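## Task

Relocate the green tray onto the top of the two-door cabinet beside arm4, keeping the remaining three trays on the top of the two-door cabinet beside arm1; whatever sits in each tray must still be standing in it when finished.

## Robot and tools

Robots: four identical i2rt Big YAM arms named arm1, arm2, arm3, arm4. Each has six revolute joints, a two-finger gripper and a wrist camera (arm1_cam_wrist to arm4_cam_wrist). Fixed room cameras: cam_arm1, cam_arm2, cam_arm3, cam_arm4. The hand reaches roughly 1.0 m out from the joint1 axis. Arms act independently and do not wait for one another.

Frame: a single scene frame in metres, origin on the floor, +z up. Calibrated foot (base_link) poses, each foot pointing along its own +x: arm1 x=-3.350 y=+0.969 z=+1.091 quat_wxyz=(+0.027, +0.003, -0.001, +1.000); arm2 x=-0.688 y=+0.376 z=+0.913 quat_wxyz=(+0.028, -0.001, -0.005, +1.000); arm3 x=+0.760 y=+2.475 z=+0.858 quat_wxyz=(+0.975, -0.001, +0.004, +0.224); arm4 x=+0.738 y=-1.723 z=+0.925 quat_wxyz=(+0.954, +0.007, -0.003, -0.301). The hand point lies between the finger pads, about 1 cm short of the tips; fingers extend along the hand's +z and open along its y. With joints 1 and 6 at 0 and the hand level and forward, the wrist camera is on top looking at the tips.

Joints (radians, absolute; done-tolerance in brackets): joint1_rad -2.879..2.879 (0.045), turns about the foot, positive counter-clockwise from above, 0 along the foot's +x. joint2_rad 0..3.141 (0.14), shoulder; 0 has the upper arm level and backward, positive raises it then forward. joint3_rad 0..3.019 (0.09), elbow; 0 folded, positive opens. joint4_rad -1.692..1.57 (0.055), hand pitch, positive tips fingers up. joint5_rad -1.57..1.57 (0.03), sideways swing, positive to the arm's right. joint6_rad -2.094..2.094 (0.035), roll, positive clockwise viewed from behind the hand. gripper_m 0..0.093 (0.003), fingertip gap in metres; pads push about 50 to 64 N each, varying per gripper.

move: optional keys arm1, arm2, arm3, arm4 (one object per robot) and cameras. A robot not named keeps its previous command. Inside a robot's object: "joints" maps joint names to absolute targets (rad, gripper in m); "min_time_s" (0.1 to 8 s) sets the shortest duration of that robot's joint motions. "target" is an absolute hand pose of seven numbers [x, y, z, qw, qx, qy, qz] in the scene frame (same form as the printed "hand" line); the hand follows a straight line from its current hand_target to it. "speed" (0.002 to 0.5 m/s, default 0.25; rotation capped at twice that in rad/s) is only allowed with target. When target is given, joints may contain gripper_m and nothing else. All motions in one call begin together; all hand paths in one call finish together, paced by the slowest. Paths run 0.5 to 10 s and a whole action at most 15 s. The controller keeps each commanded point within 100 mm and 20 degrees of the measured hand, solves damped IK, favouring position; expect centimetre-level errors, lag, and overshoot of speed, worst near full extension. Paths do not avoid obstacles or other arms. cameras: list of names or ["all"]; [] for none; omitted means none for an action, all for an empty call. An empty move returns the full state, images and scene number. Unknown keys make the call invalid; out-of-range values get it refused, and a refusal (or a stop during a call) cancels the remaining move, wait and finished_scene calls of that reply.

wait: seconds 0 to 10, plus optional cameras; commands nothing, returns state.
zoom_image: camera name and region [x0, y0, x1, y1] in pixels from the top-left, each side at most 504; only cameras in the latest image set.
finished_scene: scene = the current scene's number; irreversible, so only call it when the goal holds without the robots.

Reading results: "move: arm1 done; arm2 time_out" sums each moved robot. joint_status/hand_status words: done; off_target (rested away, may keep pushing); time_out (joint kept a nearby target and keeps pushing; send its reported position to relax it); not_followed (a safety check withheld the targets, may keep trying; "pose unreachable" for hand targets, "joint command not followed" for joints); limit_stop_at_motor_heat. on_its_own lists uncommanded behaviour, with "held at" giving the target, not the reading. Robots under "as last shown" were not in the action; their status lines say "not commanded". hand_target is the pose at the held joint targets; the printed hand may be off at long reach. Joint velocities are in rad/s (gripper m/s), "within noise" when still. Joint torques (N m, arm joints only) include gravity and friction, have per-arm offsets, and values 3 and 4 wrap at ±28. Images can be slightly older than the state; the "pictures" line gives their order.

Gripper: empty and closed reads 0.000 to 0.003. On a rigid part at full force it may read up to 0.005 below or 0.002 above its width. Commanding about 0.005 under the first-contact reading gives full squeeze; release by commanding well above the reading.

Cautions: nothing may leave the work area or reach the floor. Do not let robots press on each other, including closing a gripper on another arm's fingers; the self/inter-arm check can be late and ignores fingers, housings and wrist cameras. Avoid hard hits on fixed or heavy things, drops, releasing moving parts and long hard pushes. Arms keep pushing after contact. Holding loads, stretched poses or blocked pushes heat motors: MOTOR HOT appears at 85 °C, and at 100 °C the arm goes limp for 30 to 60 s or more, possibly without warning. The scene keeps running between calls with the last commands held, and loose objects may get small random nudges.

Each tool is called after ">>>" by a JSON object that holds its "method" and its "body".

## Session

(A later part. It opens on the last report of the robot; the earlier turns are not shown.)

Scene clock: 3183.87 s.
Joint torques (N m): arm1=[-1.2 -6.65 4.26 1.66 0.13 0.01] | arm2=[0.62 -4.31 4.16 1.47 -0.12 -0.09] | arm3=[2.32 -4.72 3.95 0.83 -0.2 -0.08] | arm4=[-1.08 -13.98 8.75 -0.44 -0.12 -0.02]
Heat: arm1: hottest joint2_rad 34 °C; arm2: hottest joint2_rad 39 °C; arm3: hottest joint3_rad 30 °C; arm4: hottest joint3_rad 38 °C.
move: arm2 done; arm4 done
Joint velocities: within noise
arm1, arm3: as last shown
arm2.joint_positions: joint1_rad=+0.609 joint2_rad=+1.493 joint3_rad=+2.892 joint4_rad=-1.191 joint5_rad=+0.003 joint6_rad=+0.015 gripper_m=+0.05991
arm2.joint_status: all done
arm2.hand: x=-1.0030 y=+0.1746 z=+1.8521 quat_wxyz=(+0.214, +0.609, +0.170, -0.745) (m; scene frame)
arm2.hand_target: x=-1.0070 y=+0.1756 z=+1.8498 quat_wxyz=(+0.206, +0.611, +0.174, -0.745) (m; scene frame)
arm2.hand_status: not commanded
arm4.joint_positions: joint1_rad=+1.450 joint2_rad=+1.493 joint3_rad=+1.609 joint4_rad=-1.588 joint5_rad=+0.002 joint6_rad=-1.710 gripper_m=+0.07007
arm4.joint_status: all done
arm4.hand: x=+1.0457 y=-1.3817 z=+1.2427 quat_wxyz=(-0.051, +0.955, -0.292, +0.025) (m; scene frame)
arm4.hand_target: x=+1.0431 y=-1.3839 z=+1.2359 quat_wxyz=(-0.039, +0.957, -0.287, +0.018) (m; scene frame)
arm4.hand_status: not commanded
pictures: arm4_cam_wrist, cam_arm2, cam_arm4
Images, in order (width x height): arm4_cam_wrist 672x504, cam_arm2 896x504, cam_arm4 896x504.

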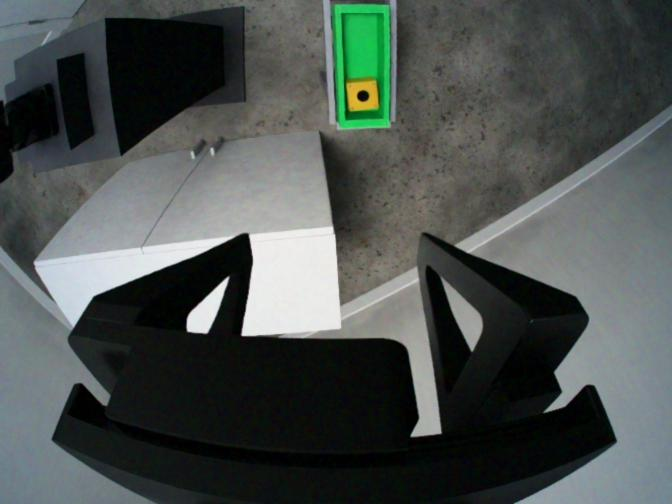

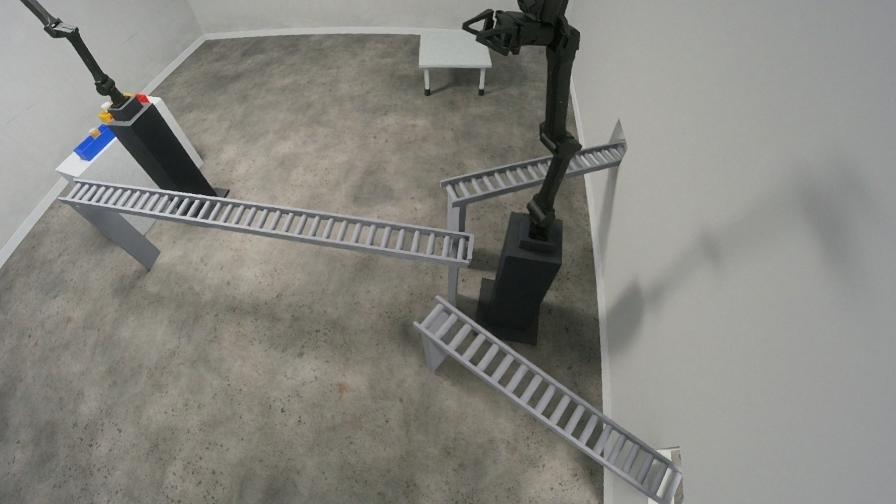

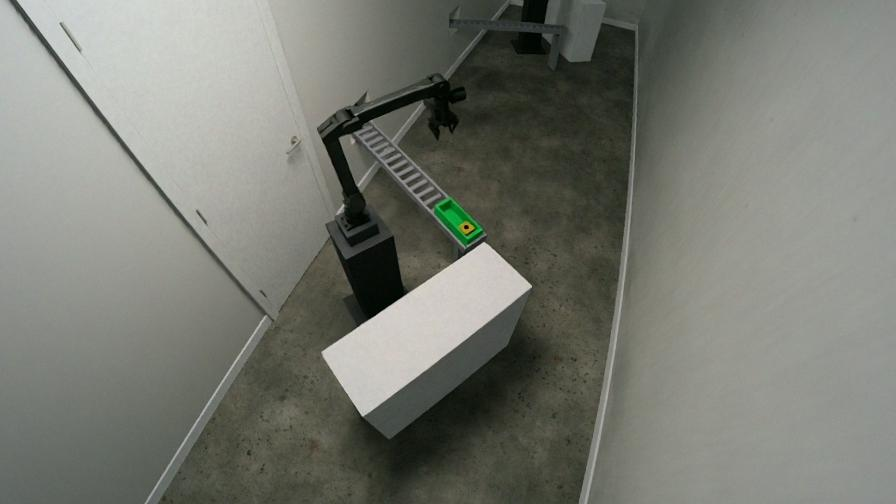

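>>> {"method": "move", "body": {"arm4": {"target": [1.097, -1.309, 0.74, 0, 0.962, -0.2731, 0], "speed": 0.25}, "cameras": ["arm4_cam_wrist"]}}

>>> {"method": "zoom_image", "body": {"camera": "arm4_cam_wrist", "region": [220, 0, 500, 300]}}

Scene clock: 3271.73 s.
Joint torques (N m): arm1=[-0.97 -6.71 4.27 1.66 0.13 0] | arm2=[0.38 -5.71 4.3 1.07 -0.04 -0.12] | arm3=[2.32 -4.66 3.96 0.81 -0.19 -0.08] | arm4=[-0.56 -20.54 7.84 0.27 -0.09 -0.05]
Heat: arm1: hottest joint2_rad 33 °C; arm2: hottest joint3_rad 36 °C; arm3: hottest joint3_rad 30 °C; arm4: hottest joint3_rad 42 °C.
move: arm4 off_target
Joint velocities: within noise
arm1.joint_positions: joint1_rad=+0.311 joint2_rad=+1.491 joint3_rad=+2.840 joint4_rad=-1.187 joint5_rad=+0.002 joint6_rad=+0.017 gripper_m=+0.05991
arm1.joint_status: not commanded
arm1.hand: x=-3.7193 y=+0.8695 z=+2.0195 quat_wxyz=(+0.103, +0.641, +0.078, -0.757) (m; scene frame)
arm1.hand_target: x=-3.7239 y=+0.8721 z=+2.0163 quat_wxyz=(+0.092, +0.645, +0.081, -0.754) (m; scene frame)
arm1.hand_status: not commanded
arm2, arm3: as last shown
arm2.joint_positions: joint1_rad=+0.609 joint2_rad=+1.493 joint3_rad=+2.892 joint4_rad=-1.191 joint5_rad=+0.003 joint6_rad=+0.014 gripper_m=+0.05991
arm2.hand_target: x=-1.0070 y=+0.1756 z=+1.8498 quat_wxyz=(+0.205, +0.611, +0.174, -0.745) (m; scene frame)
arm4.joint_positions: joint1_rad=+1.459 joint2_rad=+2.292 joint3_rad=+1.320 joint4_rad=-0.647 joint5_rad=+0.002 joint6_rad=-1.722 gripper_m=+0.07007
arm4.joint_status: not commanded
arm4.hand: x=+1.0888 y=-1.3261 z=+0.7400 quat_wxyz=(+0.015, +0.959, -0.282, -0.006) (m; scene frame)
arm4.hand_target: x=+1.0966 y=-1.3094 z=+0.7406 quat_wxyz=(+0.000, +0.962, -0.273, +0.000) (m; scene frame)
arm4.hand_status: off_target (0.019 m and 2.2 deg from the pose sent, 0.511 m and 6.9 deg at the start)
pictures: arm4_cam_wrist
Images, in order (width x height): arm4_cam_wrist 672x504.

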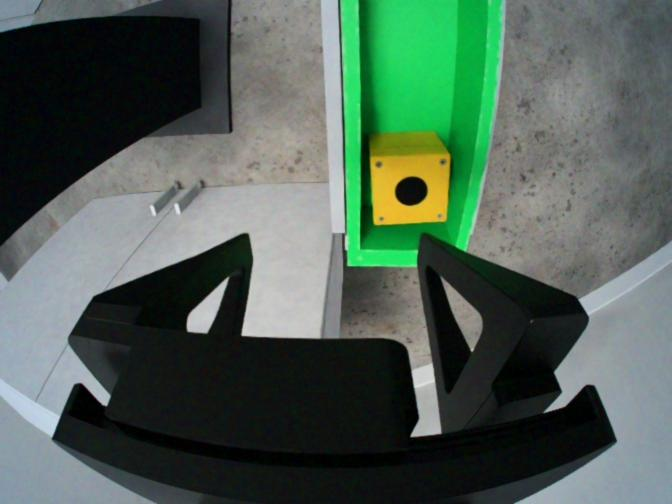

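Scaled by 1.680 from the camera's 672x504 image, which has a finer 960x720 frame.

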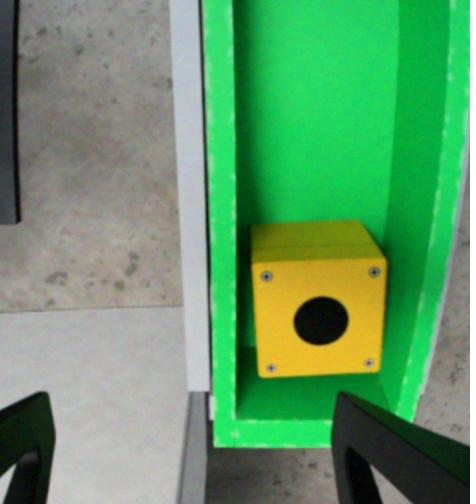

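>>> {"method": "move", "body": {"arm4": {"target": [1.1, -1.304, 0.625, 0, 0.9662, -0.2579, 0], "speed": 0.15}, "cameras": ["arm4_cam_wrist"]}}

>>> {"method": "zoom_image", "body": {"camera": "arm4_cam_wrist", "region": [220, 0, 500, 300]}}

Scene clock: 3308.83 s.
Joint torques (N m): arm1=[-1.14 -6.48 4.23 1.66 0.13 0.02] | arm2=[0.26 -4.31 4.36 1.47 0.03 -0.08] | arm3=[2.32 -4.66 3.95 0.84 -0.19 -0.07] | arm4=[-0.5 -20.95 6.57 0.27 -0.09 -0.03]
Heat: arm1: hottest joint2_rad 33 °C; arm2: hottest joint3_rad 35 °C; arm3: hottest joint3_rad 30 °C; arm4: hottest joint3_rad 43 °C.
move: arm4 off_target
Joint velocities: within noise
arm1, arm2, arm3: as last shown
arm4.joint_positions: joint1_rad=+1.460 joint2_rad=+2.548 joint3_rad=+1.444 joint4_rad=-0.504 joint5_rad=+0.002 joint6_rad=-1.751 gripper_m=+0.07007
arm4.joint_status: not commanded
arm4.hand: x=+1.0960 y=-1.3167 z=+0.6304 quat_wxyz=(+0.010, +0.964, -0.267, -0.004) (m; scene frame)
arm4.hand_target: x=+1.0998 y=-1.3042 z=+0.6255 quat_wxyz=(+0.000, +0.966, -0.258, +0.000) (m; scene frame)
arm4.hand_status: off_target (0.014 m and 1.7 deg from the pose sent, 0.118 m and 3.4 deg at the start)
pictures: arm4_cam_wrist
Images, in order (width x height): arm4_cam_wrist 672x504.

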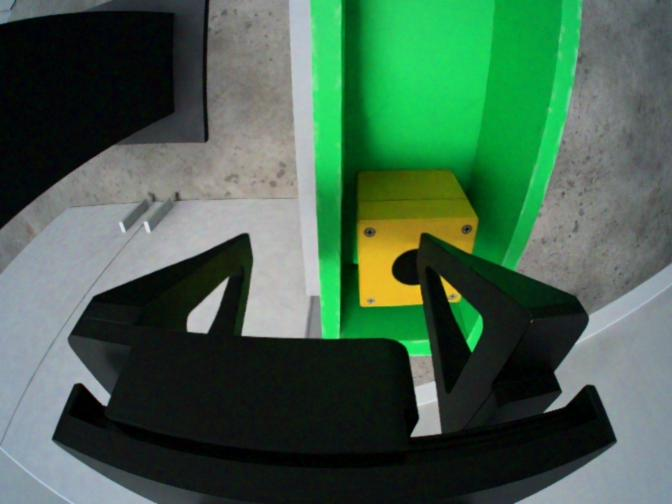

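Scaled by 1.680 from the camera's 672x504 image, which has a finer 960x720 frame.

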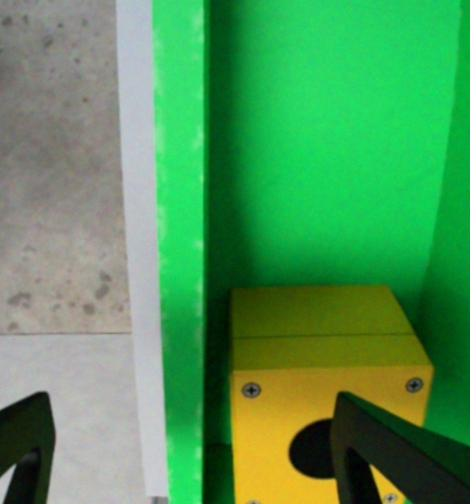

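>>> {"method": "move", "body": {"arm4": {"target": [1.097, -1.3085, 0.537, 0, 0.9662, -0.2579, 0], "speed": 0.1}, "cameras": []}}

>>> {"method": "move", "body": {"arm4": {"joints": {"gripper_m": 0.035}}, "cameras": ["arm4_cam_wrist"]}}

>>> {"method": "zoom_image", "body": {"camera": "arm4_cam_wrist", "region": [220, 100, 480, 350]}}

Scene clock: 3336.37 s.
Joint torques (N m): arm1=[-0.73 -6.48 4.26 1.72 0.12 0] | arm2=[-0.21 -3.96 4.29 1.31 -0.07 -0.11] | arm3=[2.43 -4.66 3.95 0.84 -0.2 -0.07] | arm4=[-0.91 -20.72 6.09 0.21 -0.04 -0.02]
Heat: arm1: hottest joint2_rad 33 °C; arm2: hottest joint3_rad 35 °C; arm3: hottest joint3_rad 30 °C; arm4: hottest joint3_rad 41 °C.
move: arm4 off_target
Joint velocities: within noise
arm1, arm2, arm3: as last shown
arm4.joint_positions: joint1_rad=+1.467 joint2_rad=+2.743 joint3_rad=+1.560 joint4_rad=-0.419 joint5_rad=+0.001 joint6_rad=-1.756 gripper_m=+0.07006
arm4.joint_status: not commanded
arm4.hand: x=+1.0921 y=-1.3155 z=+0.5466 quat_wxyz=(+0.008, +0.965, -0.262, -0.003) (m; scene frame)
arm4.hand_target: x=+1.0967 y=-1.3088 z=+0.5374 quat_wxyz=(+0.000, +0.966, -0.258, +0.000) (m; scene frame)
arm4.hand_status: off_target (0.013 m and 1.0 deg from the pose sent, 0.094 m and 1.7 deg at the start)
pictures: none
No camera images: "cameras" was empty.

Scene clock: 3337.00 s.
Joint torques (N m): arm1=[-1.03 -6.53 4.27 1.65 0.12 0.02] | arm2=[-1.08 -5.07 3.84 1.22 -0.03 -0.06] | arm3=[2.32 -4.6 3.95 0.83 -0.19 -0.07] | arm4=[-0.79 -20.95 5.56 0.31 -0.03 -0.02]
Heat: arm1: hottest joint2_rad 33 °C; arm2: hottest joint3_rad 35 °C; arm3: hottest joint3_rad 30 °C; arm4: hottest joint3_rad 41 °C.
move: arm4 done
Joint velocities: within noise
arm1, arm2, arm3: as last shown
arm4.joint_positions: joint1_rad=+1.467 joint2_rad=+2.743 joint3_rad=+1.567 joint4_rad=-0.419 joint5_rad=+0.001 joint6_rad=-1.757 gripper_m=+0.03516
arm4.joint_status: all done
arm4.hand: x=+1.0949 y=-1.3122 z=+0.5477 quat_wxyz=(+0.004, +0.965, -0.261, -0.002) (m; scene frame)
arm4.hand_target: x=+1.0967 y=-1.3088 z=+0.5375 quat_wxyz=(+0.000, +0.966, -0.258, +0.000) (m; scene frame)
arm4.hand_status: not commanded
pictures: arm4_cam_wrist
Images, in order (width x height): arm4_cam_wrist 672x504.

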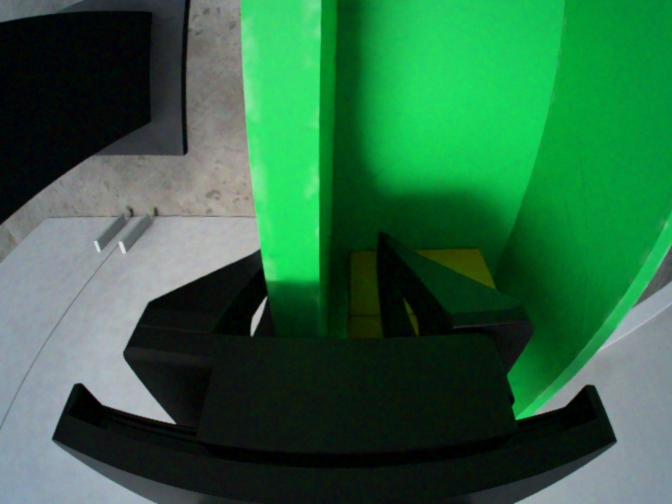

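Scaled by 1.938 from the camera's 672x504 image, which has a finer 960x720 frame.

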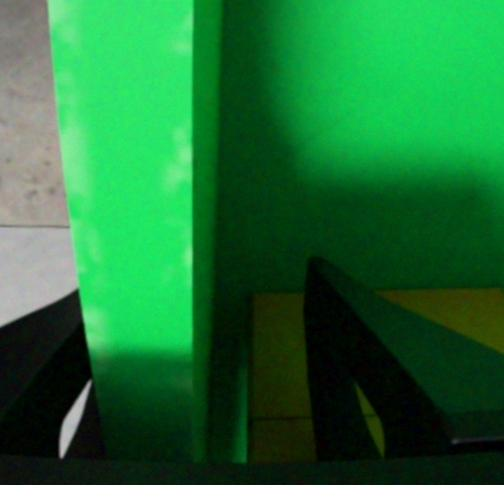

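>>> {"method": "move", "body": {"arm4": {"joints": {"gripper_m": 0.06}}, "cameras": []}}

>>> {"method": "move", "body": {"arm4": {"target": [1.0895, -1.321, 0.53, 0, 0.9662, -0.2579, 0], "speed": 0.06}, "cameras": ["arm4_cam_wrist"]}}

>>> {"method": "zoom_image", "body": {"camera": "arm4_cam_wrist", "region": [220, 100, 480, 350]}}

Scene clock: 3355.87 s.
Joint torques (N m): arm1=[-1.08 -6.48 4.27 1.61 0.13 0.02] | arm2=[-0.09 -6.71 4.31 1.33 -0.1 -0.06] | arm3=[2.32 -4.48 3.95 0.83 -0.2 -0.08] | arm4=[-1.03 -20.6 5.59 0.25 -0.03 0]
Heat: arm1: hottest joint2_rad 33 °C; arm2: hottest joint3_rad 35 °C; arm3: hottest joint3_rad 30 °C; arm4: hottest joint3_rad 40 °C.
move: arm4 done
Joint velocities: within noise
arm1, arm2, arm3: as last shown
arm4.joint_positions: joint1_rad=+1.467 joint2_rad=+2.745 joint3_rad=+1.567 joint4_rad=-0.419 joint5_rad=+0.001 joint6_rad=-1.757 gripper_m=+0.05986
arm4.joint_status: all done
arm4.hand: x=+1.0943 y=-1.3129 z=+0.5467 quat_wxyz=(+0.005, +0.965, -0.261, -0.002) (m; scene frame)
arm4.hand_target: x=+1.0967 y=-1.3089 z=+0.5374 quat_wxyz=(+0.000, +0.966, -0.258, +0.000) (m; scene frame)
arm4.hand_status: not commanded
pictures: none
No camera images: "cameras" was empty.

Scene clock: 3356.87 s.
Joint torques (N m): arm1=[-0.85 -6.77 4.29 1.66 0.13 0.01] | arm2=[0.26 -5.01 4.21 1.42 -0.03 -0.11] | arm3=[2.37 -4.72 3.96 0.8 -0.19 -0.08] | arm4=[-1.26 -20.6 3.03 0.35 -0.04 -0.01]
Heat: arm1: hottest joint2_rad 33 °C; arm2: hottest joint3_rad 35 °C; arm3: hottest joint3_rad 30 °C; arm4: hottest joint3_rad 40 °C.
move: arm4 off_target
Joint velocities: within noise
arm1, arm2: as last shown
arm3.joint_positions: joint1_rad=-0.010 joint2_rad=+1.492 joint3_rad=+2.877 joint4_rad=-0.213 joint5_rad=+0.004 joint6_rad=+0.016 gripper_m=+0.09396
arm3.joint_status: not commanded
arm3.hand: x=+0.9749 y=+2.5751 z=+1.9738 quat_wxyz=(-0.954, +0.041, -0.198, -0.222) (m; scene frame)
arm3.hand_target: x=+0.9654 y=+2.5738 z=+1.9772 quat_wxyz=(-0.957, +0.042, -0.184, -0.220) (m; scene frame)
arm3.hand_status: not commanded
arm4.joint_positions: joint1_rad=+1.467 joint2_rad=+2.746 joint3_rad=+1.562 joint4_rad=-0.379 joint5_rad=+0.001 joint6_rad=-1.760 gripper_m=+0.05994
arm4.joint_status: not commanded
arm4.hand: x=+1.0984 y=-1.3082 z=+0.5454 quat_wxyz=(-0.010, +0.966, -0.260, +0.005) (m; scene frame)
arm4.hand_target: x=+1.0893 y=-1.3211 z=+0.5307 quat_wxyz=(+0.000, +0.966, -0.258, +0.000) (m; scene frame)
arm4.hand_status: off_target (0.022 m and 1.3 deg from the pose sent, 0.019 m and 0.8 deg at the start)
pictures: arm4_cam_wrist
Images, in order (width x height): arm4_cam_wrist 672x504.

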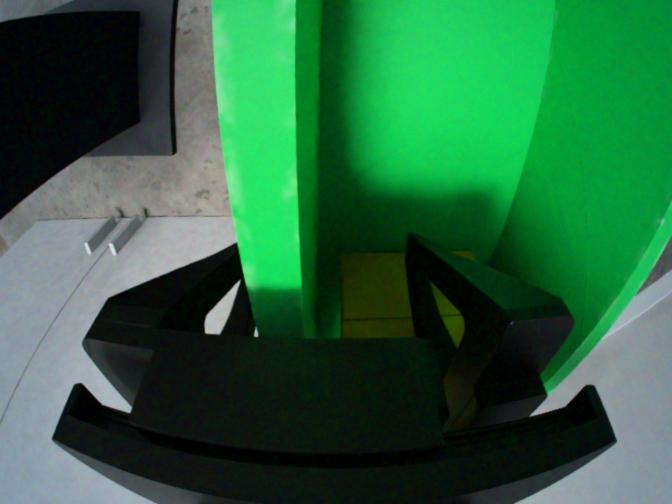

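Scaled by 1.938 from the camera's 672x504 image, which has a finer 960x720 frame.

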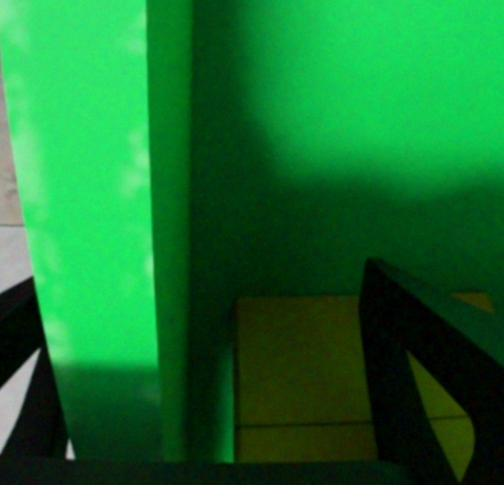

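>>> {"method": "move", "body": {"arm4": {"target": [1.091, -1.3185, 0.6, 0, 0.9662, -0.2579, 0], "speed": 0.12, "joints": {"gripper_m": 0.07}}, "cameras": []}}

>>> {"method": "move", "body": {"arm4": {"target": [1.0905, -1.3195, 0.527, 0, 0.9662, -0.2579, 0], "speed": 0.12}, "cameras": ["arm4_cam_wrist"]}}

>>> {"method": "zoom_image", "body": {"camera": "arm4_cam_wrist", "region": [220, 100, 480, 350]}}

Scene clock: 3409.00 s.
Joint torques (N m): arm1=[-1.08 -6.36 4.27 1.68 0.14 0.01] | arm2=[0.38 -5.71 4.21 1.39 -0.04 -0.1] | arm3=[2.26 -4.6 3.93 0.8 -0.19 -0.08] | arm4=[-1.49 -22.3 3.55 -0.53 -0.04 0]
Heat: arm1: hottest joint2_rad 33 °C; arm2: hottest joint3_rad 34 °C; arm3: hottest joint3_rad 30 °C; arm4: hottest joint3_rad 37 °C.
move: arm4 done
Joint velocities: within noise
arm1, arm2, arm3: as last shown
arm4.joint_positions: joint1_rad=+1.467 joint2_rad=+2.605 joint3_rad=+1.456 joint4_rad=-0.416 joint5_rad=+0.001 joint6_rad=-1.760 gripper_m=+0.06994
arm4.joint_status: all done
arm4.hand: x=+1.0955 y=-1.3116 z=+0.6027 quat_wxyz=(-0.009, +0.966, -0.260, +0.005) (m; scene frame)
arm4.hand_target: x=+1.0910 y=-1.3184 z=+0.6001 quat_wxyz=(+0.000, +0.966, -0.258, +0.000) (m; scene frame)
arm4.hand_status: done (0.009 m and 1.2 deg from the pose sent, 0.056 m and 1.3 deg at the start)
pictures: none
No camera images: "cameras" was empty.

Scene clock: 3410.43 s.
Joint torques (N m): arm1=[-1.03 -6.65 4.25 1.66 0.13 0.01] | arm2=[1.08 -4.78 4.15 1.26 0.04 -0.15] | arm3=[2.32 -4.54 3.95 0.85 -0.2 -0.07] | arm4=[-1.03 -20.89 5.49 0.2 -0.03 0]
Heat: arm1: hottest joint2_rad 33 °C; arm2: hottest joint3_rad 34 °C; arm3: hottest joint3_rad 30 °C; arm4: hottest joint3_rad 37 °C.
move: arm4 off_target
Joint velocities: within noise
arm1, arm3: as last shown
arm2.joint_positions: joint1_rad=+0.609 joint2_rad=+1.493 joint3_rad=+2.892 joint4_rad=-1.191 joint5_rad=+0.003 joint6_rad=+0.014 gripper_m=+0.05991
arm2.joint_status: not commanded
arm2.hand: x=-1.0030 y=+0.1746 z=+1.8521 quat_wxyz=(+0.214, +0.609, +0.170, -0.745) (m; scene frame)
arm2.hand_target: x=-1.0070 y=+0.1756 z=+1.8498 quat_wxyz=(+0.205, +0.611, +0.174, -0.745) (m; scene frame)
arm2.hand_status: not commanded
arm4.joint_positions: joint1_rad=+1.467 joint2_rad=+2.763 joint3_rad=+1.537 joint4_rad=-0.381 joint5_rad=+0.001 joint6_rad=-1.761 gripper_m=+0.06994
arm4.joint_status: not commanded
arm4.hand: x=+1.0822 y=-1.3265 z=+0.5329 quat_wxyz=(+0.010, +0.966, -0.259, -0.004) (m; scene frame)
arm4.hand_target: x=+1.0903 y=-1.3197 z=+0.5274 quat_wxyz=(+0.000, +0.966, -0.258, +0.000) (m; scene frame)
arm4.hand_status: off_target (0.012 m and 1.3 deg from the pose sent, 0.076 m and 1.2 deg at the start)
pictures: arm4_cam_wrist
Images, in order (width x height): arm4_cam_wrist 672x504.

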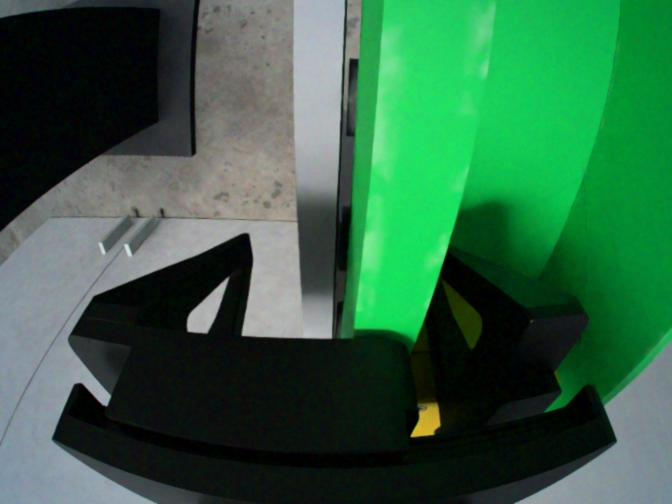

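Scaled by 1.938 from the camera's 672x504 image, which has a finer 960x720 frame.

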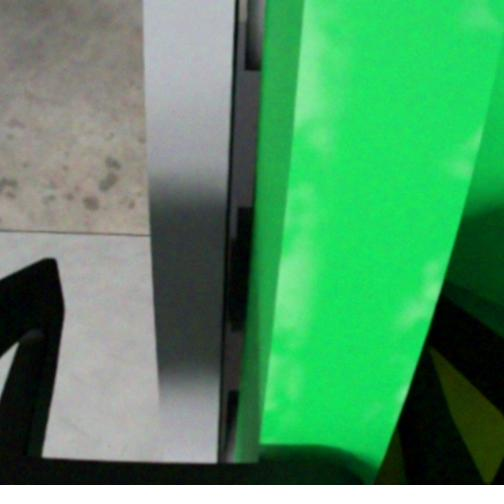

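>>> {"method": "move", "body": {"arm4": {"target": [1.1, -1.304, 0.625, 0, 0.9662, -0.2579, 0], "speed": 0.15}, "cameras": []}}

>>> {"method": "move", "body": {"arm4": {"target": [1.097, -1.3085, 0.539, 0, 0.9662, -0.2579, 0], "speed": 0.1}, "cameras": ["arm4_cam_wrist"]}}

>>> {"method": "zoom_image", "body": {"camera": "arm4_cam_wrist", "region": [220, 100, 480, 350]}}

Scene clock: 3498.80 s.
Joint torques (N m): arm1=[-0.79 -6.42 4.27 1.65 0.13 0] | arm2=[0.09 -5.83 4.23 1.22 0.02 -0.06] | arm3=[2.32 -4.54 3.97 0.83 -0.2 -0.08] | arm4=[-0.79 -22.42 4.07 -0.55 -0.03 0.03]
Heat: arm1: hottest joint2_rad 32 °C; arm2: hottest joint3_rad 34 °C; arm3: hottest joint3_rad 30 °C; arm4: hottest joint2_rad 39 °C.
move: arm4 done
Joint velocities: within noise
arm1.joint_positions: joint1_rad=+0.311 joint2_rad=+1.491 joint3_rad=+2.840 joint4_rad=-1.187 joint5_rad=+0.002 joint6_rad=+0.017 gripper_m=+0.05991
arm1.joint_status: not commanded
arm1.hand: x=-3.7193 y=+0.8695 z=+2.0195 quat_wxyz=(+0.103, +0.641, +0.078, -0.757) (m; scene frame)
arm1.hand_target: x=-3.7239 y=+0.8721 z=+2.0163 quat_wxyz=(+0.092, +0.645, +0.081, -0.754) (m; scene frame)
arm1.hand_status: not commanded
arm2, arm3: as last shown
arm4.joint_positions: joint1_rad=+1.467 joint2_rad=+2.567 joint3_rad=+1.482 joint4_rad=-0.482 joint5_rad=+0.001 joint6_rad=-1.761 gripper_m=+0.06994
arm4.joint_status: not commanded
arm4.hand: x=+1.1058 y=-1.2994 z=+0.6273 quat_wxyz=(-0.008, +0.966, -0.259, +0.004) (m; scene frame)
arm4.hand_target: x=+1.0999 y=-1.3041 z=+0.6249 quat_wxyz=(+0.000, +0.966, -0.258, +0.000) (m; scene frame)
arm4.hand_status: done (0.008 m and 1.1 deg from the pose sent, 0.096 m and 1.3 deg at the start)
pictures: none
No camera images: "cameras" was empty.

Scene clock: 3500.50 s.
Joint torques (N m): arm1=[-0.97 -6.65 4.25 1.61 0.13 0.02] | arm2=[0.5 -4.95 4.19 1.24 0.01 -0.17] | arm3=[2.32 -4.6 3.95 0.84 -0.2 -0.08] | arm4=[-0.91 -20.72 5.78 0.24 -0.03 0.04]
Heat: arm1: hottest joint2_rad 32 °C; arm2: hottest joint3_rad 34 °C; arm3: hottest joint3_rad 30 °C; arm4: hottest joint2_rad 39 °C.
move: arm4 off_target
Joint velocities: within noise
arm1, arm2, arm3: as last shown
arm4.joint_positions: joint1_rad=+1.467 joint2_rad=+2.741 joint3_rad=+1.561 joint4_rad=-0.420 joint5_rad=+0.001 joint6_rad=-1.761 gripper_m=+0.06994
arm4.joint_status: not commanded
arm4.hand: x=+1.0930 y=-1.3141 z=+0.5478 quat_wxyz=(+0.006, +0.966, -0.259, -0.003) (m; scene frame)
arm4.hand_target: x=+1.0969 y=-1.3086 z=+0.5394 quat_wxyz=(+0.000, +0.966, -0.258, +0.000) (m; scene frame)
arm4.hand_status: off_target (0.011 m and 0.8 deg from the pose sent, 0.089 m and 1.1 deg at the start)
pictures: arm4_cam_wrist
Images, in order (width x height): arm4_cam_wrist 672x504.

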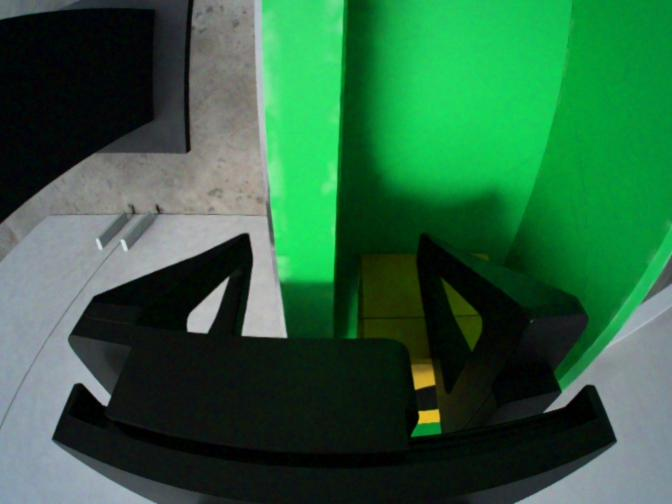

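Scaled by 1.938 from the camera's 672x504 image, which has a finer 960x720 frame.

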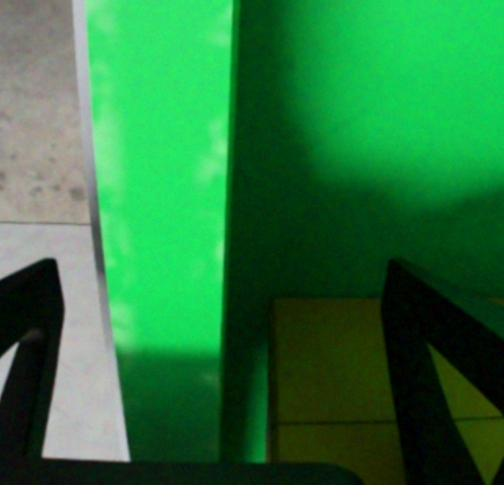

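>>> {"method": "move", "body": {"arm4": {"target": [1.0955, -1.3115, 0.6, 0, 0.9662, -0.2579, 0], "speed": 0.15}, "cameras": []}}

>>> {"method": "move", "body": {"arm4": {"target": [1.0937, -1.3142, 0.534, 0, 0.9662, -0.2579, 0], "speed": 0.1}, "cameras": ["arm4_cam_wrist"]}}

>>> {"method": "zoom_image", "body": {"camera": "arm4_cam_wrist", "region": [220, 100, 480, 350]}}

Scene clock: 3538.67 s.
Joint torques (N m): arm1=[-1.08 -6.59 4.25 1.66 0.14 0.01] | arm2=[0.26 -5.25 4.08 1.4 0.01 -0.04] | arm3=[2.32 -4.48 3.95 0.84 -0.19 -0.07] | arm4=[-1.08 -23 3.63 -0.64 -0.02 0.05]
Heat: arm1: hottest joint2_rad 32 °C; arm2: hottest joint3_rad 34 °C; arm3: hottest joint3_rad 30 °C; arm4: hottest joint3_rad 39 °C.
move: arm4 done
Joint velocities: within noise
arm1, arm2, arm3: as last shown
arm4.joint_positions: joint1_rad=+1.467 joint2_rad=+2.615 joint3_rad=+1.485 joint4_rad=-0.436 joint5_rad=+0.001 joint6_rad=-1.761 gripper_m=+0.06994
arm4.joint_status: not commanded
arm4.hand: x=+1.1005 y=-1.3055 z=+0.6021 quat_wxyz=(-0.009, +0.966, -0.259, +0.005) (m; scene frame)
arm4.hand_target: x=+1.0956 y=-1.3113 z=+0.6001 quat_wxyz=(+0.000, +0.966, -0.258, +0.000) (m; scene frame)
arm4.hand_status: done (0.008 m and 1.1 deg from the pose sent, 0.052 m and 0.8 deg at the start)
pictures: none
No camera images: "cameras" was empty.

Scene clock: 3540.20 s.
Joint torques (N m): arm1=[-0.97 -6.42 4.26 1.63 0.15 0.02] | arm2=[-0.91 -5.19 4.42 1.36 -0.06 -0.15] | arm3=[2.32 -4.6 3.93 0.83 -0.2 -0.08] | arm4=[-1.2 -21.25 5.37 0.18 -0.03 0]
Heat: arm1: hottest joint2_rad 32 °C; arm2: hottest joint3_rad 34 °C; arm3: hottest joint3_rad 30 °C; arm4: hottest joint3_rad 39 °C.
move: arm4 off_target
Joint velocities: within noise
arm1, arm2, arm3: as last shown
arm4.joint_positions: joint1_rad=+1.467 joint2_rad=+2.752 joint3_rad=+1.549 joint4_rad=-0.402 joint5_rad=+0.001 joint6_rad=-1.761 gripper_m=+0.06994
arm4.joint_status: not commanded
arm4.hand: x=+1.0876 y=-1.3203 z=+0.5403 quat_wxyz=(+0.009, +0.966, -0.259, -0.004) (m; scene frame)
arm4.hand_target: x=+1.0934 y=-1.3145 z=+0.5342 quat_wxyz=(+0.000, +0.966, -0.258, +0.000) (m; scene frame)
arm4.hand_status: off_target (0.011 m and 1.1 deg from the pose sent, 0.069 m and 1.1 deg at the start)
pictures: arm4_cam_wrist
Images, in order (width x height): arm4_cam_wrist 672x504.

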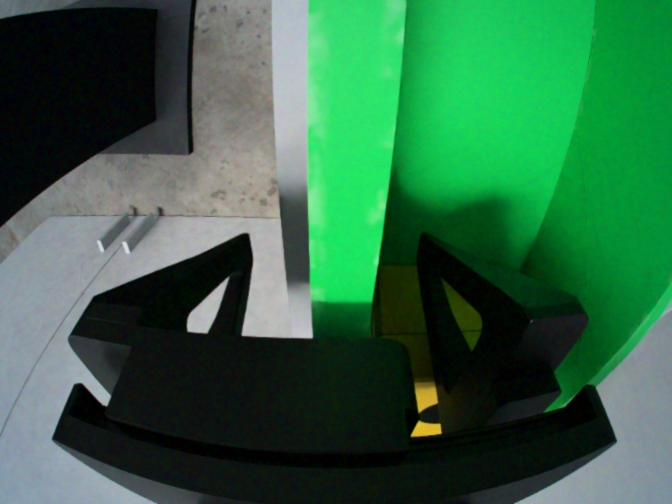

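Scaled by 1.938 from the camera's 672x504 image, which has a finer 960x720 frame.

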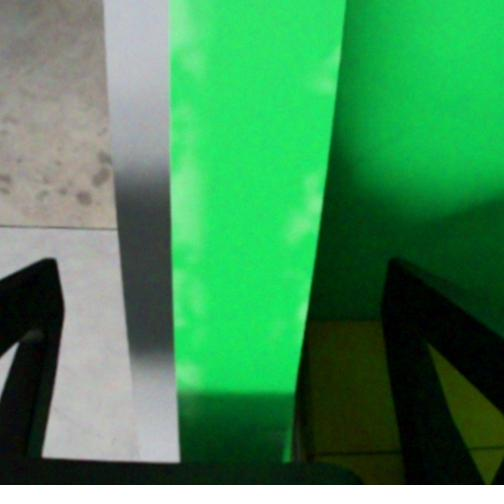

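>>> {"method": "move", "body": {"arm4": {"joints": {"gripper_m": 0.022}}, "cameras": []}}

>>> {"method": "move", "body": {"arm4": {"joints": {"gripper_m": 0.003}}, "cameras": ["arm4_cam_wrist"]}}

Scene clock: 3547.87 s.
Joint torques (N m): arm1=[-0.85 -6.71 4.26 1.68 0.13 0] | arm2=[0.56 -3.96 4.33 1.43 0.03 -0.1] | arm3=[2.37 -4.6 3.95 0.81 -0.2 -0.08] | arm4=[-1.32 -21.48 5.38 0.18 -0.04 0]
Heat: arm1: hottest joint2_rad 32 °C; arm2: hottest joint3_rad 34 °C; arm3: hottest joint3_rad 30 °C; arm4: hottest joint3_rad 39 °C.
move: arm4 done
Joint velocities: within noise
arm1, arm2, arm3: as last shown
arm4.joint_positions: joint1_rad=+1.467 joint2_rad=+2.752 joint3_rad=+1.549 joint4_rad=-0.402 joint5_rad=+0.001 joint6_rad=-1.761 gripper_m=+0.02215
arm4.joint_status: all done
arm4.hand: x=+1.0876 y=-1.3203 z=+0.5403 quat_wxyz=(+0.009, +0.966, -0.259, -0.004) (m; scene frame)
arm4.hand_target: x=+1.0934 y=-1.3145 z=+0.5342 quat_wxyz=(+0.000, +0.966, -0.258, +0.000) (m; scene frame)
arm4.hand_status: not commanded
pictures: none
No camera images: "cameras" was empty.

Scene clock: 3548.40 s.
Joint torques (N m): arm1=[-0.85 -6.59 4.29 1.7 0.12 0.01] | arm2=[0.73 -4.84 4.08 1.42 0.01 -0.11] | arm3=[2.37 -4.66 3.96 0.83 -0.19 -0.07] | arm4=[-1.38 -21.01 5.33 0.12 -0.05 -0.08]
Heat: arm1: hottest joint2_rad 32 °C; arm2: hottest joint3_rad 34 °C; arm3: hottest joint3_rad 30 °C; arm4: hottest joint3_rad 39 °C.
move: arm4 off_target
Joint velocities: within noise
arm1, arm2: as last shown
arm3.joint_positions: joint1_rad=-0.010 joint2_rad=+1.492 joint3_rad=+2.877 joint4_rad=-0.213 joint5_rad=+0.004 joint6_rad=+0.016 gripper_m=+0.09396
arm3.joint_status: not commanded
arm3.hand: x=+0.9749 y=+2.5751 z=+1.9738 quat_wxyz=(-0.954, +0.041, -0.198, -0.222) (m; scene frame)
arm3.hand_target: x=+0.9654 y=+2.5738 z=+1.9772 quat_wxyz=(-0.957, +0.042, -0.184, -0.220) (m; scene frame)
arm3.hand_status: not commanded
arm4.joint_positions: joint1_rad=+1.467 joint2_rad=+2.751 joint3_rad=+1.551 joint4_rad=-0.397 joint5_rad=+0.001 joint6_rad=-1.753 gripper_m=+0.01112
arm4.joint_status: gripper_m off_target (ended at +0.01115, target +0.00300)
arm4.hand: x=+1.0896 y=-1.3180 z=+0.5414 quat_wxyz=(+0.005, +0.965, -0.263, -0.002) (m; scene frame)
arm4.hand_target: x=+1.0935 y=-1.3143 z=+0.5344 quat_wxyz=(+0.000, +0.966, -0.258, +0.000) (m; scene frame)
arm4.hand_status: not commanded
pictures: arm4_cam_wrist
Images, in order (width x height): arm4_cam_wrist 672x504.

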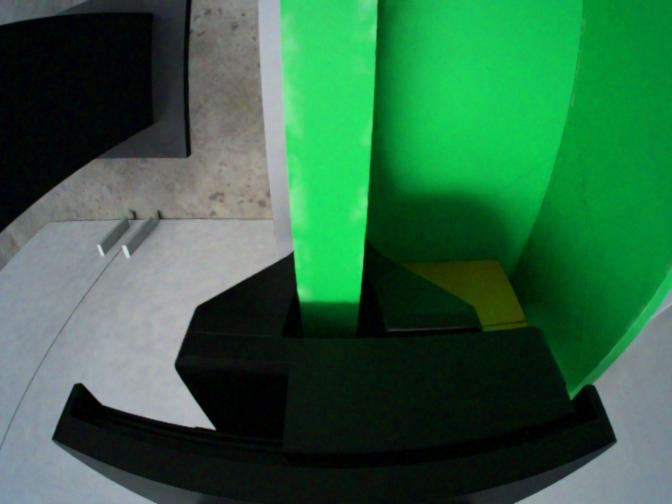

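>>> {"method": "move", "body": {"arm4": {"target": [1.102, -1.304, 0.63, 0, 0.9662, -0.2579, 0], "speed": 0.07}, "cameras": ["arm4_cam_wrist", "cam_arm4"]}}

>>> {"method": "zoom_image", "body": {"camera": "cam_arm4", "region": [320, 60, 560, 300]}}

Scene clock: 3568.20 s.
Joint torques (N m): arm1=[-0.79 -6.71 4.33 1.65 0.12 0] | arm2=[0.26 -5.13 4.16 1.13 -0.01 -0.12] | arm3=[2.26 -4.6 3.92 0.84 -0.19 -0.08] | arm4=[-1.73 -26.52 4.23 -0.55 -0.03 -0.06]
Heat: arm1: hottest joint2_rad 32 °C; arm2: hottest joint3_rad 34 °C; arm3: hottest joint3_rad 30 °C; arm4: hottest joint3_rad 38 °C.
move: arm4 off_target
Joint velocities: within noise
arm1, arm2, arm3: as last shown
arm4.joint_positions: joint1_rad=+1.467 joint2_rad=+2.610 joint3_rad=+1.471 joint4_rad=-0.494 joint5_rad=+0.001 joint6_rad=-1.754 gripper_m=+0.01112
arm4.joint_status: not commanded
arm4.hand: x=+1.0872 y=-1.3207 z=+0.6029 quat_wxyz=(+0.021, +0.965, -0.262, -0.010) (m; scene frame)
arm4.hand_target: x=+1.1016 y=-1.3044 z=+0.6294 quat_wxyz=(+0.000, +0.966, -0.258, +0.000) (m; scene frame)
arm4.hand_status: off_target (0.035 m and 2.7 deg from the pose sent, 0.091 m and 0.9 deg at the start)
pictures: arm4_cam_wrist, cam_arm4
Images, in order (width x height): arm4_cam_wrist 672x504, cam_arm4 896x504.

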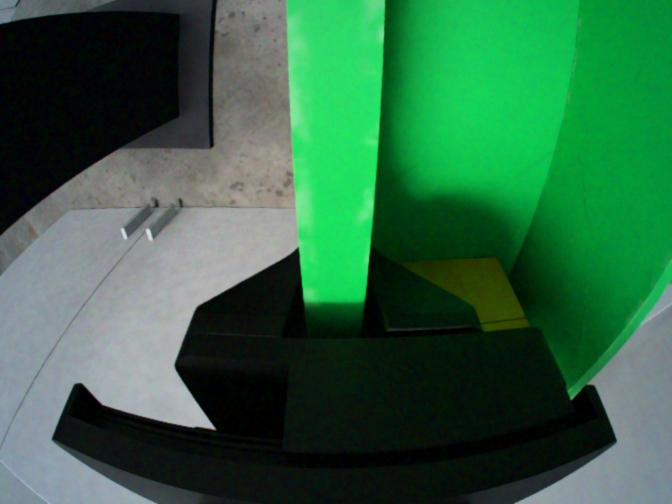

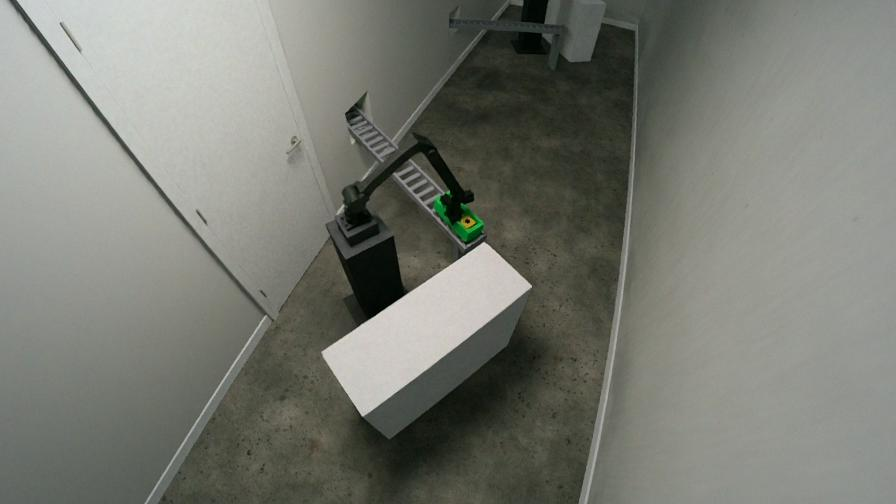

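Scaled by 2.100 from the camera's 896x504 image, which has a finer 1280x720 frame.

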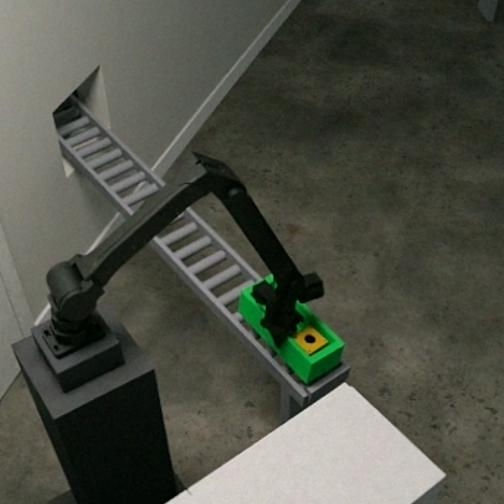

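>>> {"method": "move", "body": {"arm4": {"target": [1.09, -1.318, 1.06, 0, 0.9662, -0.2579, 0], "speed": 0.15}, "cameras": ["arm4_cam_wrist", "cam_arm4"]}}

>>> {"method": "zoom_image", "body": {"camera": "cam_arm4", "region": [320, 30, 560, 300]}}

Scene clock: 3583.20 s.
Joint torques (N m): arm1=[-0.79 -6.53 4.22 1.62 0.12 0] | arm2=[-0.26 -5.3 4.31 1.66 -0.06 -0.1] | arm3=[2.32 -4.48 3.93 0.84 -0.2 -0.07] | arm4=[-1.14 -21.77 14.54 -0.64 0.01 -0.02]
Heat: arm1: hottest joint2_rad 32 °C; arm2: hottest joint3_rad 34 °C; arm3: hottest joint3_rad 30 °C; arm4: hottest joint2_rad 40 °C.
move: arm4 off_target
Joint velocities: within noise
arm1, arm3: as last shown
arm2.joint_positions: joint1_rad=+0.609 joint2_rad=+1.493 joint3_rad=+2.892 joint4_rad=-1.191 joint5_rad=+0.003 joint6_rad=+0.014 gripper_m=+0.05991
arm2.joint_status: not commanded
arm2.hand: x=-1.0030 y=+0.1746 z=+1.8521 quat_wxyz=(+0.214, +0.609, +0.170, -0.745) (m; scene frame)
arm2.hand_target: x=-1.0070 y=+0.1756 z=+1.8498 quat_wxyz=(+0.205, +0.611, +0.174, -0.745) (m; scene frame)
arm2.hand_status: not commanded
arm4.joint_positions: joint1_rad=+1.467 joint2_rad=+1.829 joint3_rad=+1.421 joint4_rad=-1.287 joint5_rad=+0.001 joint6_rad=-1.755 gripper_m=+0.01112
arm4.joint_status: not commanded
arm4.hand: x=+1.0681 y=-1.3429 z=+1.0144 quat_wxyz=(+0.049, +0.964, -0.262, -0.023) (m; scene frame)
arm4.hand_target: x=+1.0876 y=-1.3208 z=+1.0608 quat_wxyz=(+0.000, +0.966, -0.258, +0.001) (m; scene frame)
arm4.hand_status: off_target (0.056 m and 6.2 deg from the pose sent, 0.457 m and 2.7 deg at the start)
pictures: arm4_cam_wrist, cam_arm4
Images, in order (width x height): arm4_cam_wrist 672x504, cam_arm4 896x504.

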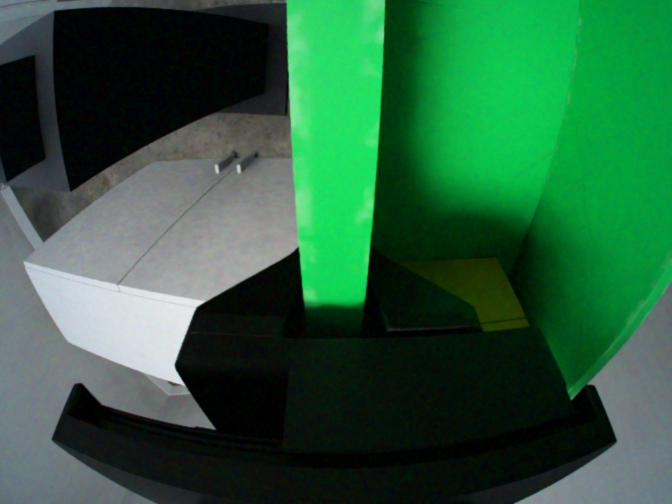

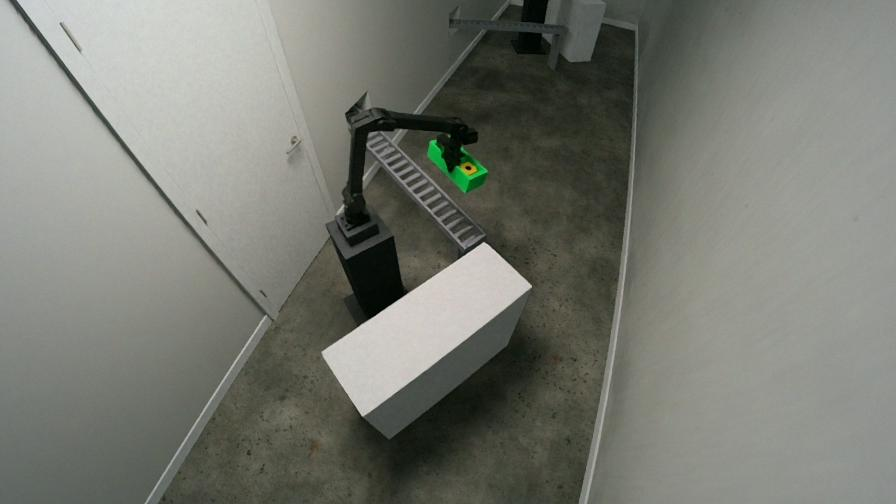

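Scaled by 1.867 from the camera's 896x504 image, which has a finer 1280x720 frame.

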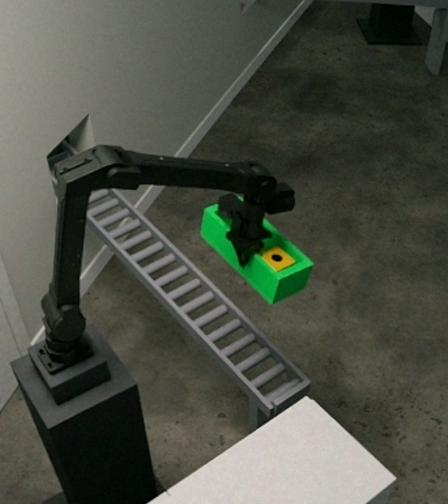

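>>> {"method": "move", "body": {"arm4": {"joints": {"joint1_rad": 0.114, "joint6_rad": -1.518}, "min_time_s": 5.5}, "cameras": ["arm4_cam_wrist", "cam_arm4"]}}

>>> {"method": "zoom_image", "body": {"camera": "cam_arm4", "region": [280, 80, 560, 460]}}

Scene clock: 3612.33 s.
Joint torques (N m): arm1=[-0.85 -6.53 4.3 1.58 0.12 0] | arm2=[0.32 -4.89 4.26 1.26 -0.06 -0.13] | arm3=[2.32 -4.6 3.95 0.81 -0.2 -0.07] | arm4=[-0.73 -21.95 14.43 -0.65 0 0.11]
Heat: arm1: hottest joint2_rad 32 °C; arm2: hottest joint3_rad 34 °C; arm3: hottest joint3_rad 30 °C; arm4: hottest joint3_rad 55 °C.
move: arm4 done
Joint velocities: within noise
arm1.joint_positions: joint1_rad=+0.311 joint2_rad=+1.491 joint3_rad=+2.840 joint4_rad=-1.187 joint5_rad=+0.002 joint6_rad=+0.017 gripper_m=+0.05991
arm1.joint_status: not commanded
arm1.hand: x=-3.7193 y=+0.8695 z=+2.0195 quat_wxyz=(+0.103, +0.641, +0.078, -0.757) (m; scene frame)
arm1.hand_target: x=-3.7239 y=+0.8721 z=+2.0163 quat_wxyz=(+0.092, +0.645, +0.081, -0.754) (m; scene frame)
arm1.hand_status: not commanded
arm2, arm3: as last shown
arm4.joint_positions: joint1_rad=+0.113 joint2_rad=+1.829 joint3_rad=+1.421 joint4_rad=-1.287 joint5_rad=-0.001 joint6_rad=-1.527 gripper_m=+0.01112
arm4.joint_status: all done
arm4.hand: x=+1.1801 y=-1.9644 z=+1.0082 quat_wxyz=(+0.025, +0.492, -0.869, -0.056) (m; scene frame)
arm4.hand_target: x=+1.2064 y=-1.9793 z=+1.0542 quat_wxyz=(-0.003, +0.489, -0.872, -0.009) (m; scene frame)
arm4.hand_status: not commanded
pictures: arm4_cam_wrist, cam_arm4
Images, in order (width x height): arm4_cam_wrist 672x504, cam_arm4 896x504.

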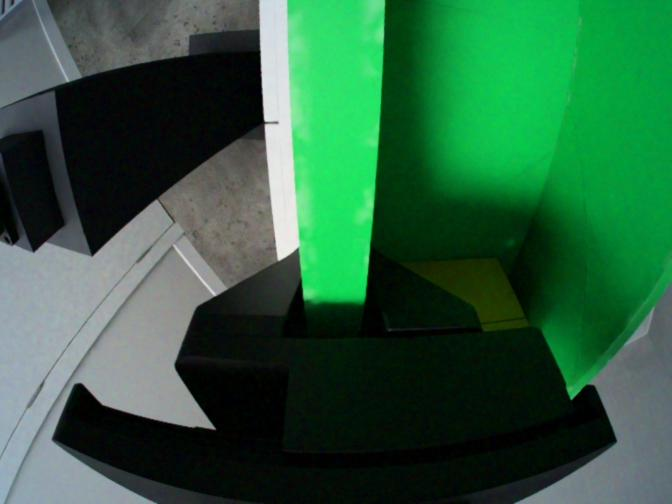

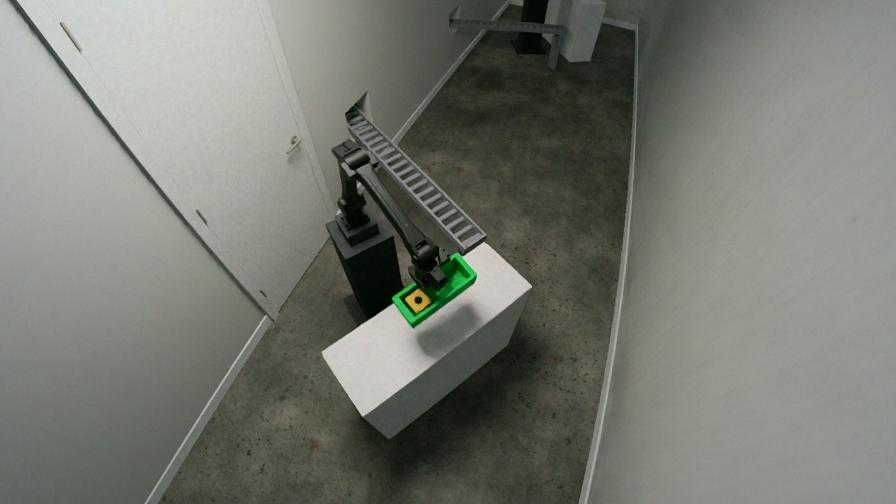

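Scaled by 1.326 from the camera's 896x504 image, which has a finer 1280x720 frame.

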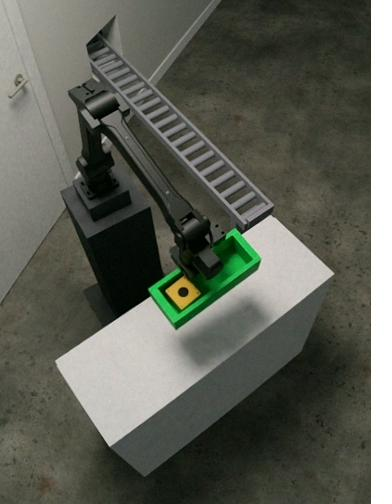

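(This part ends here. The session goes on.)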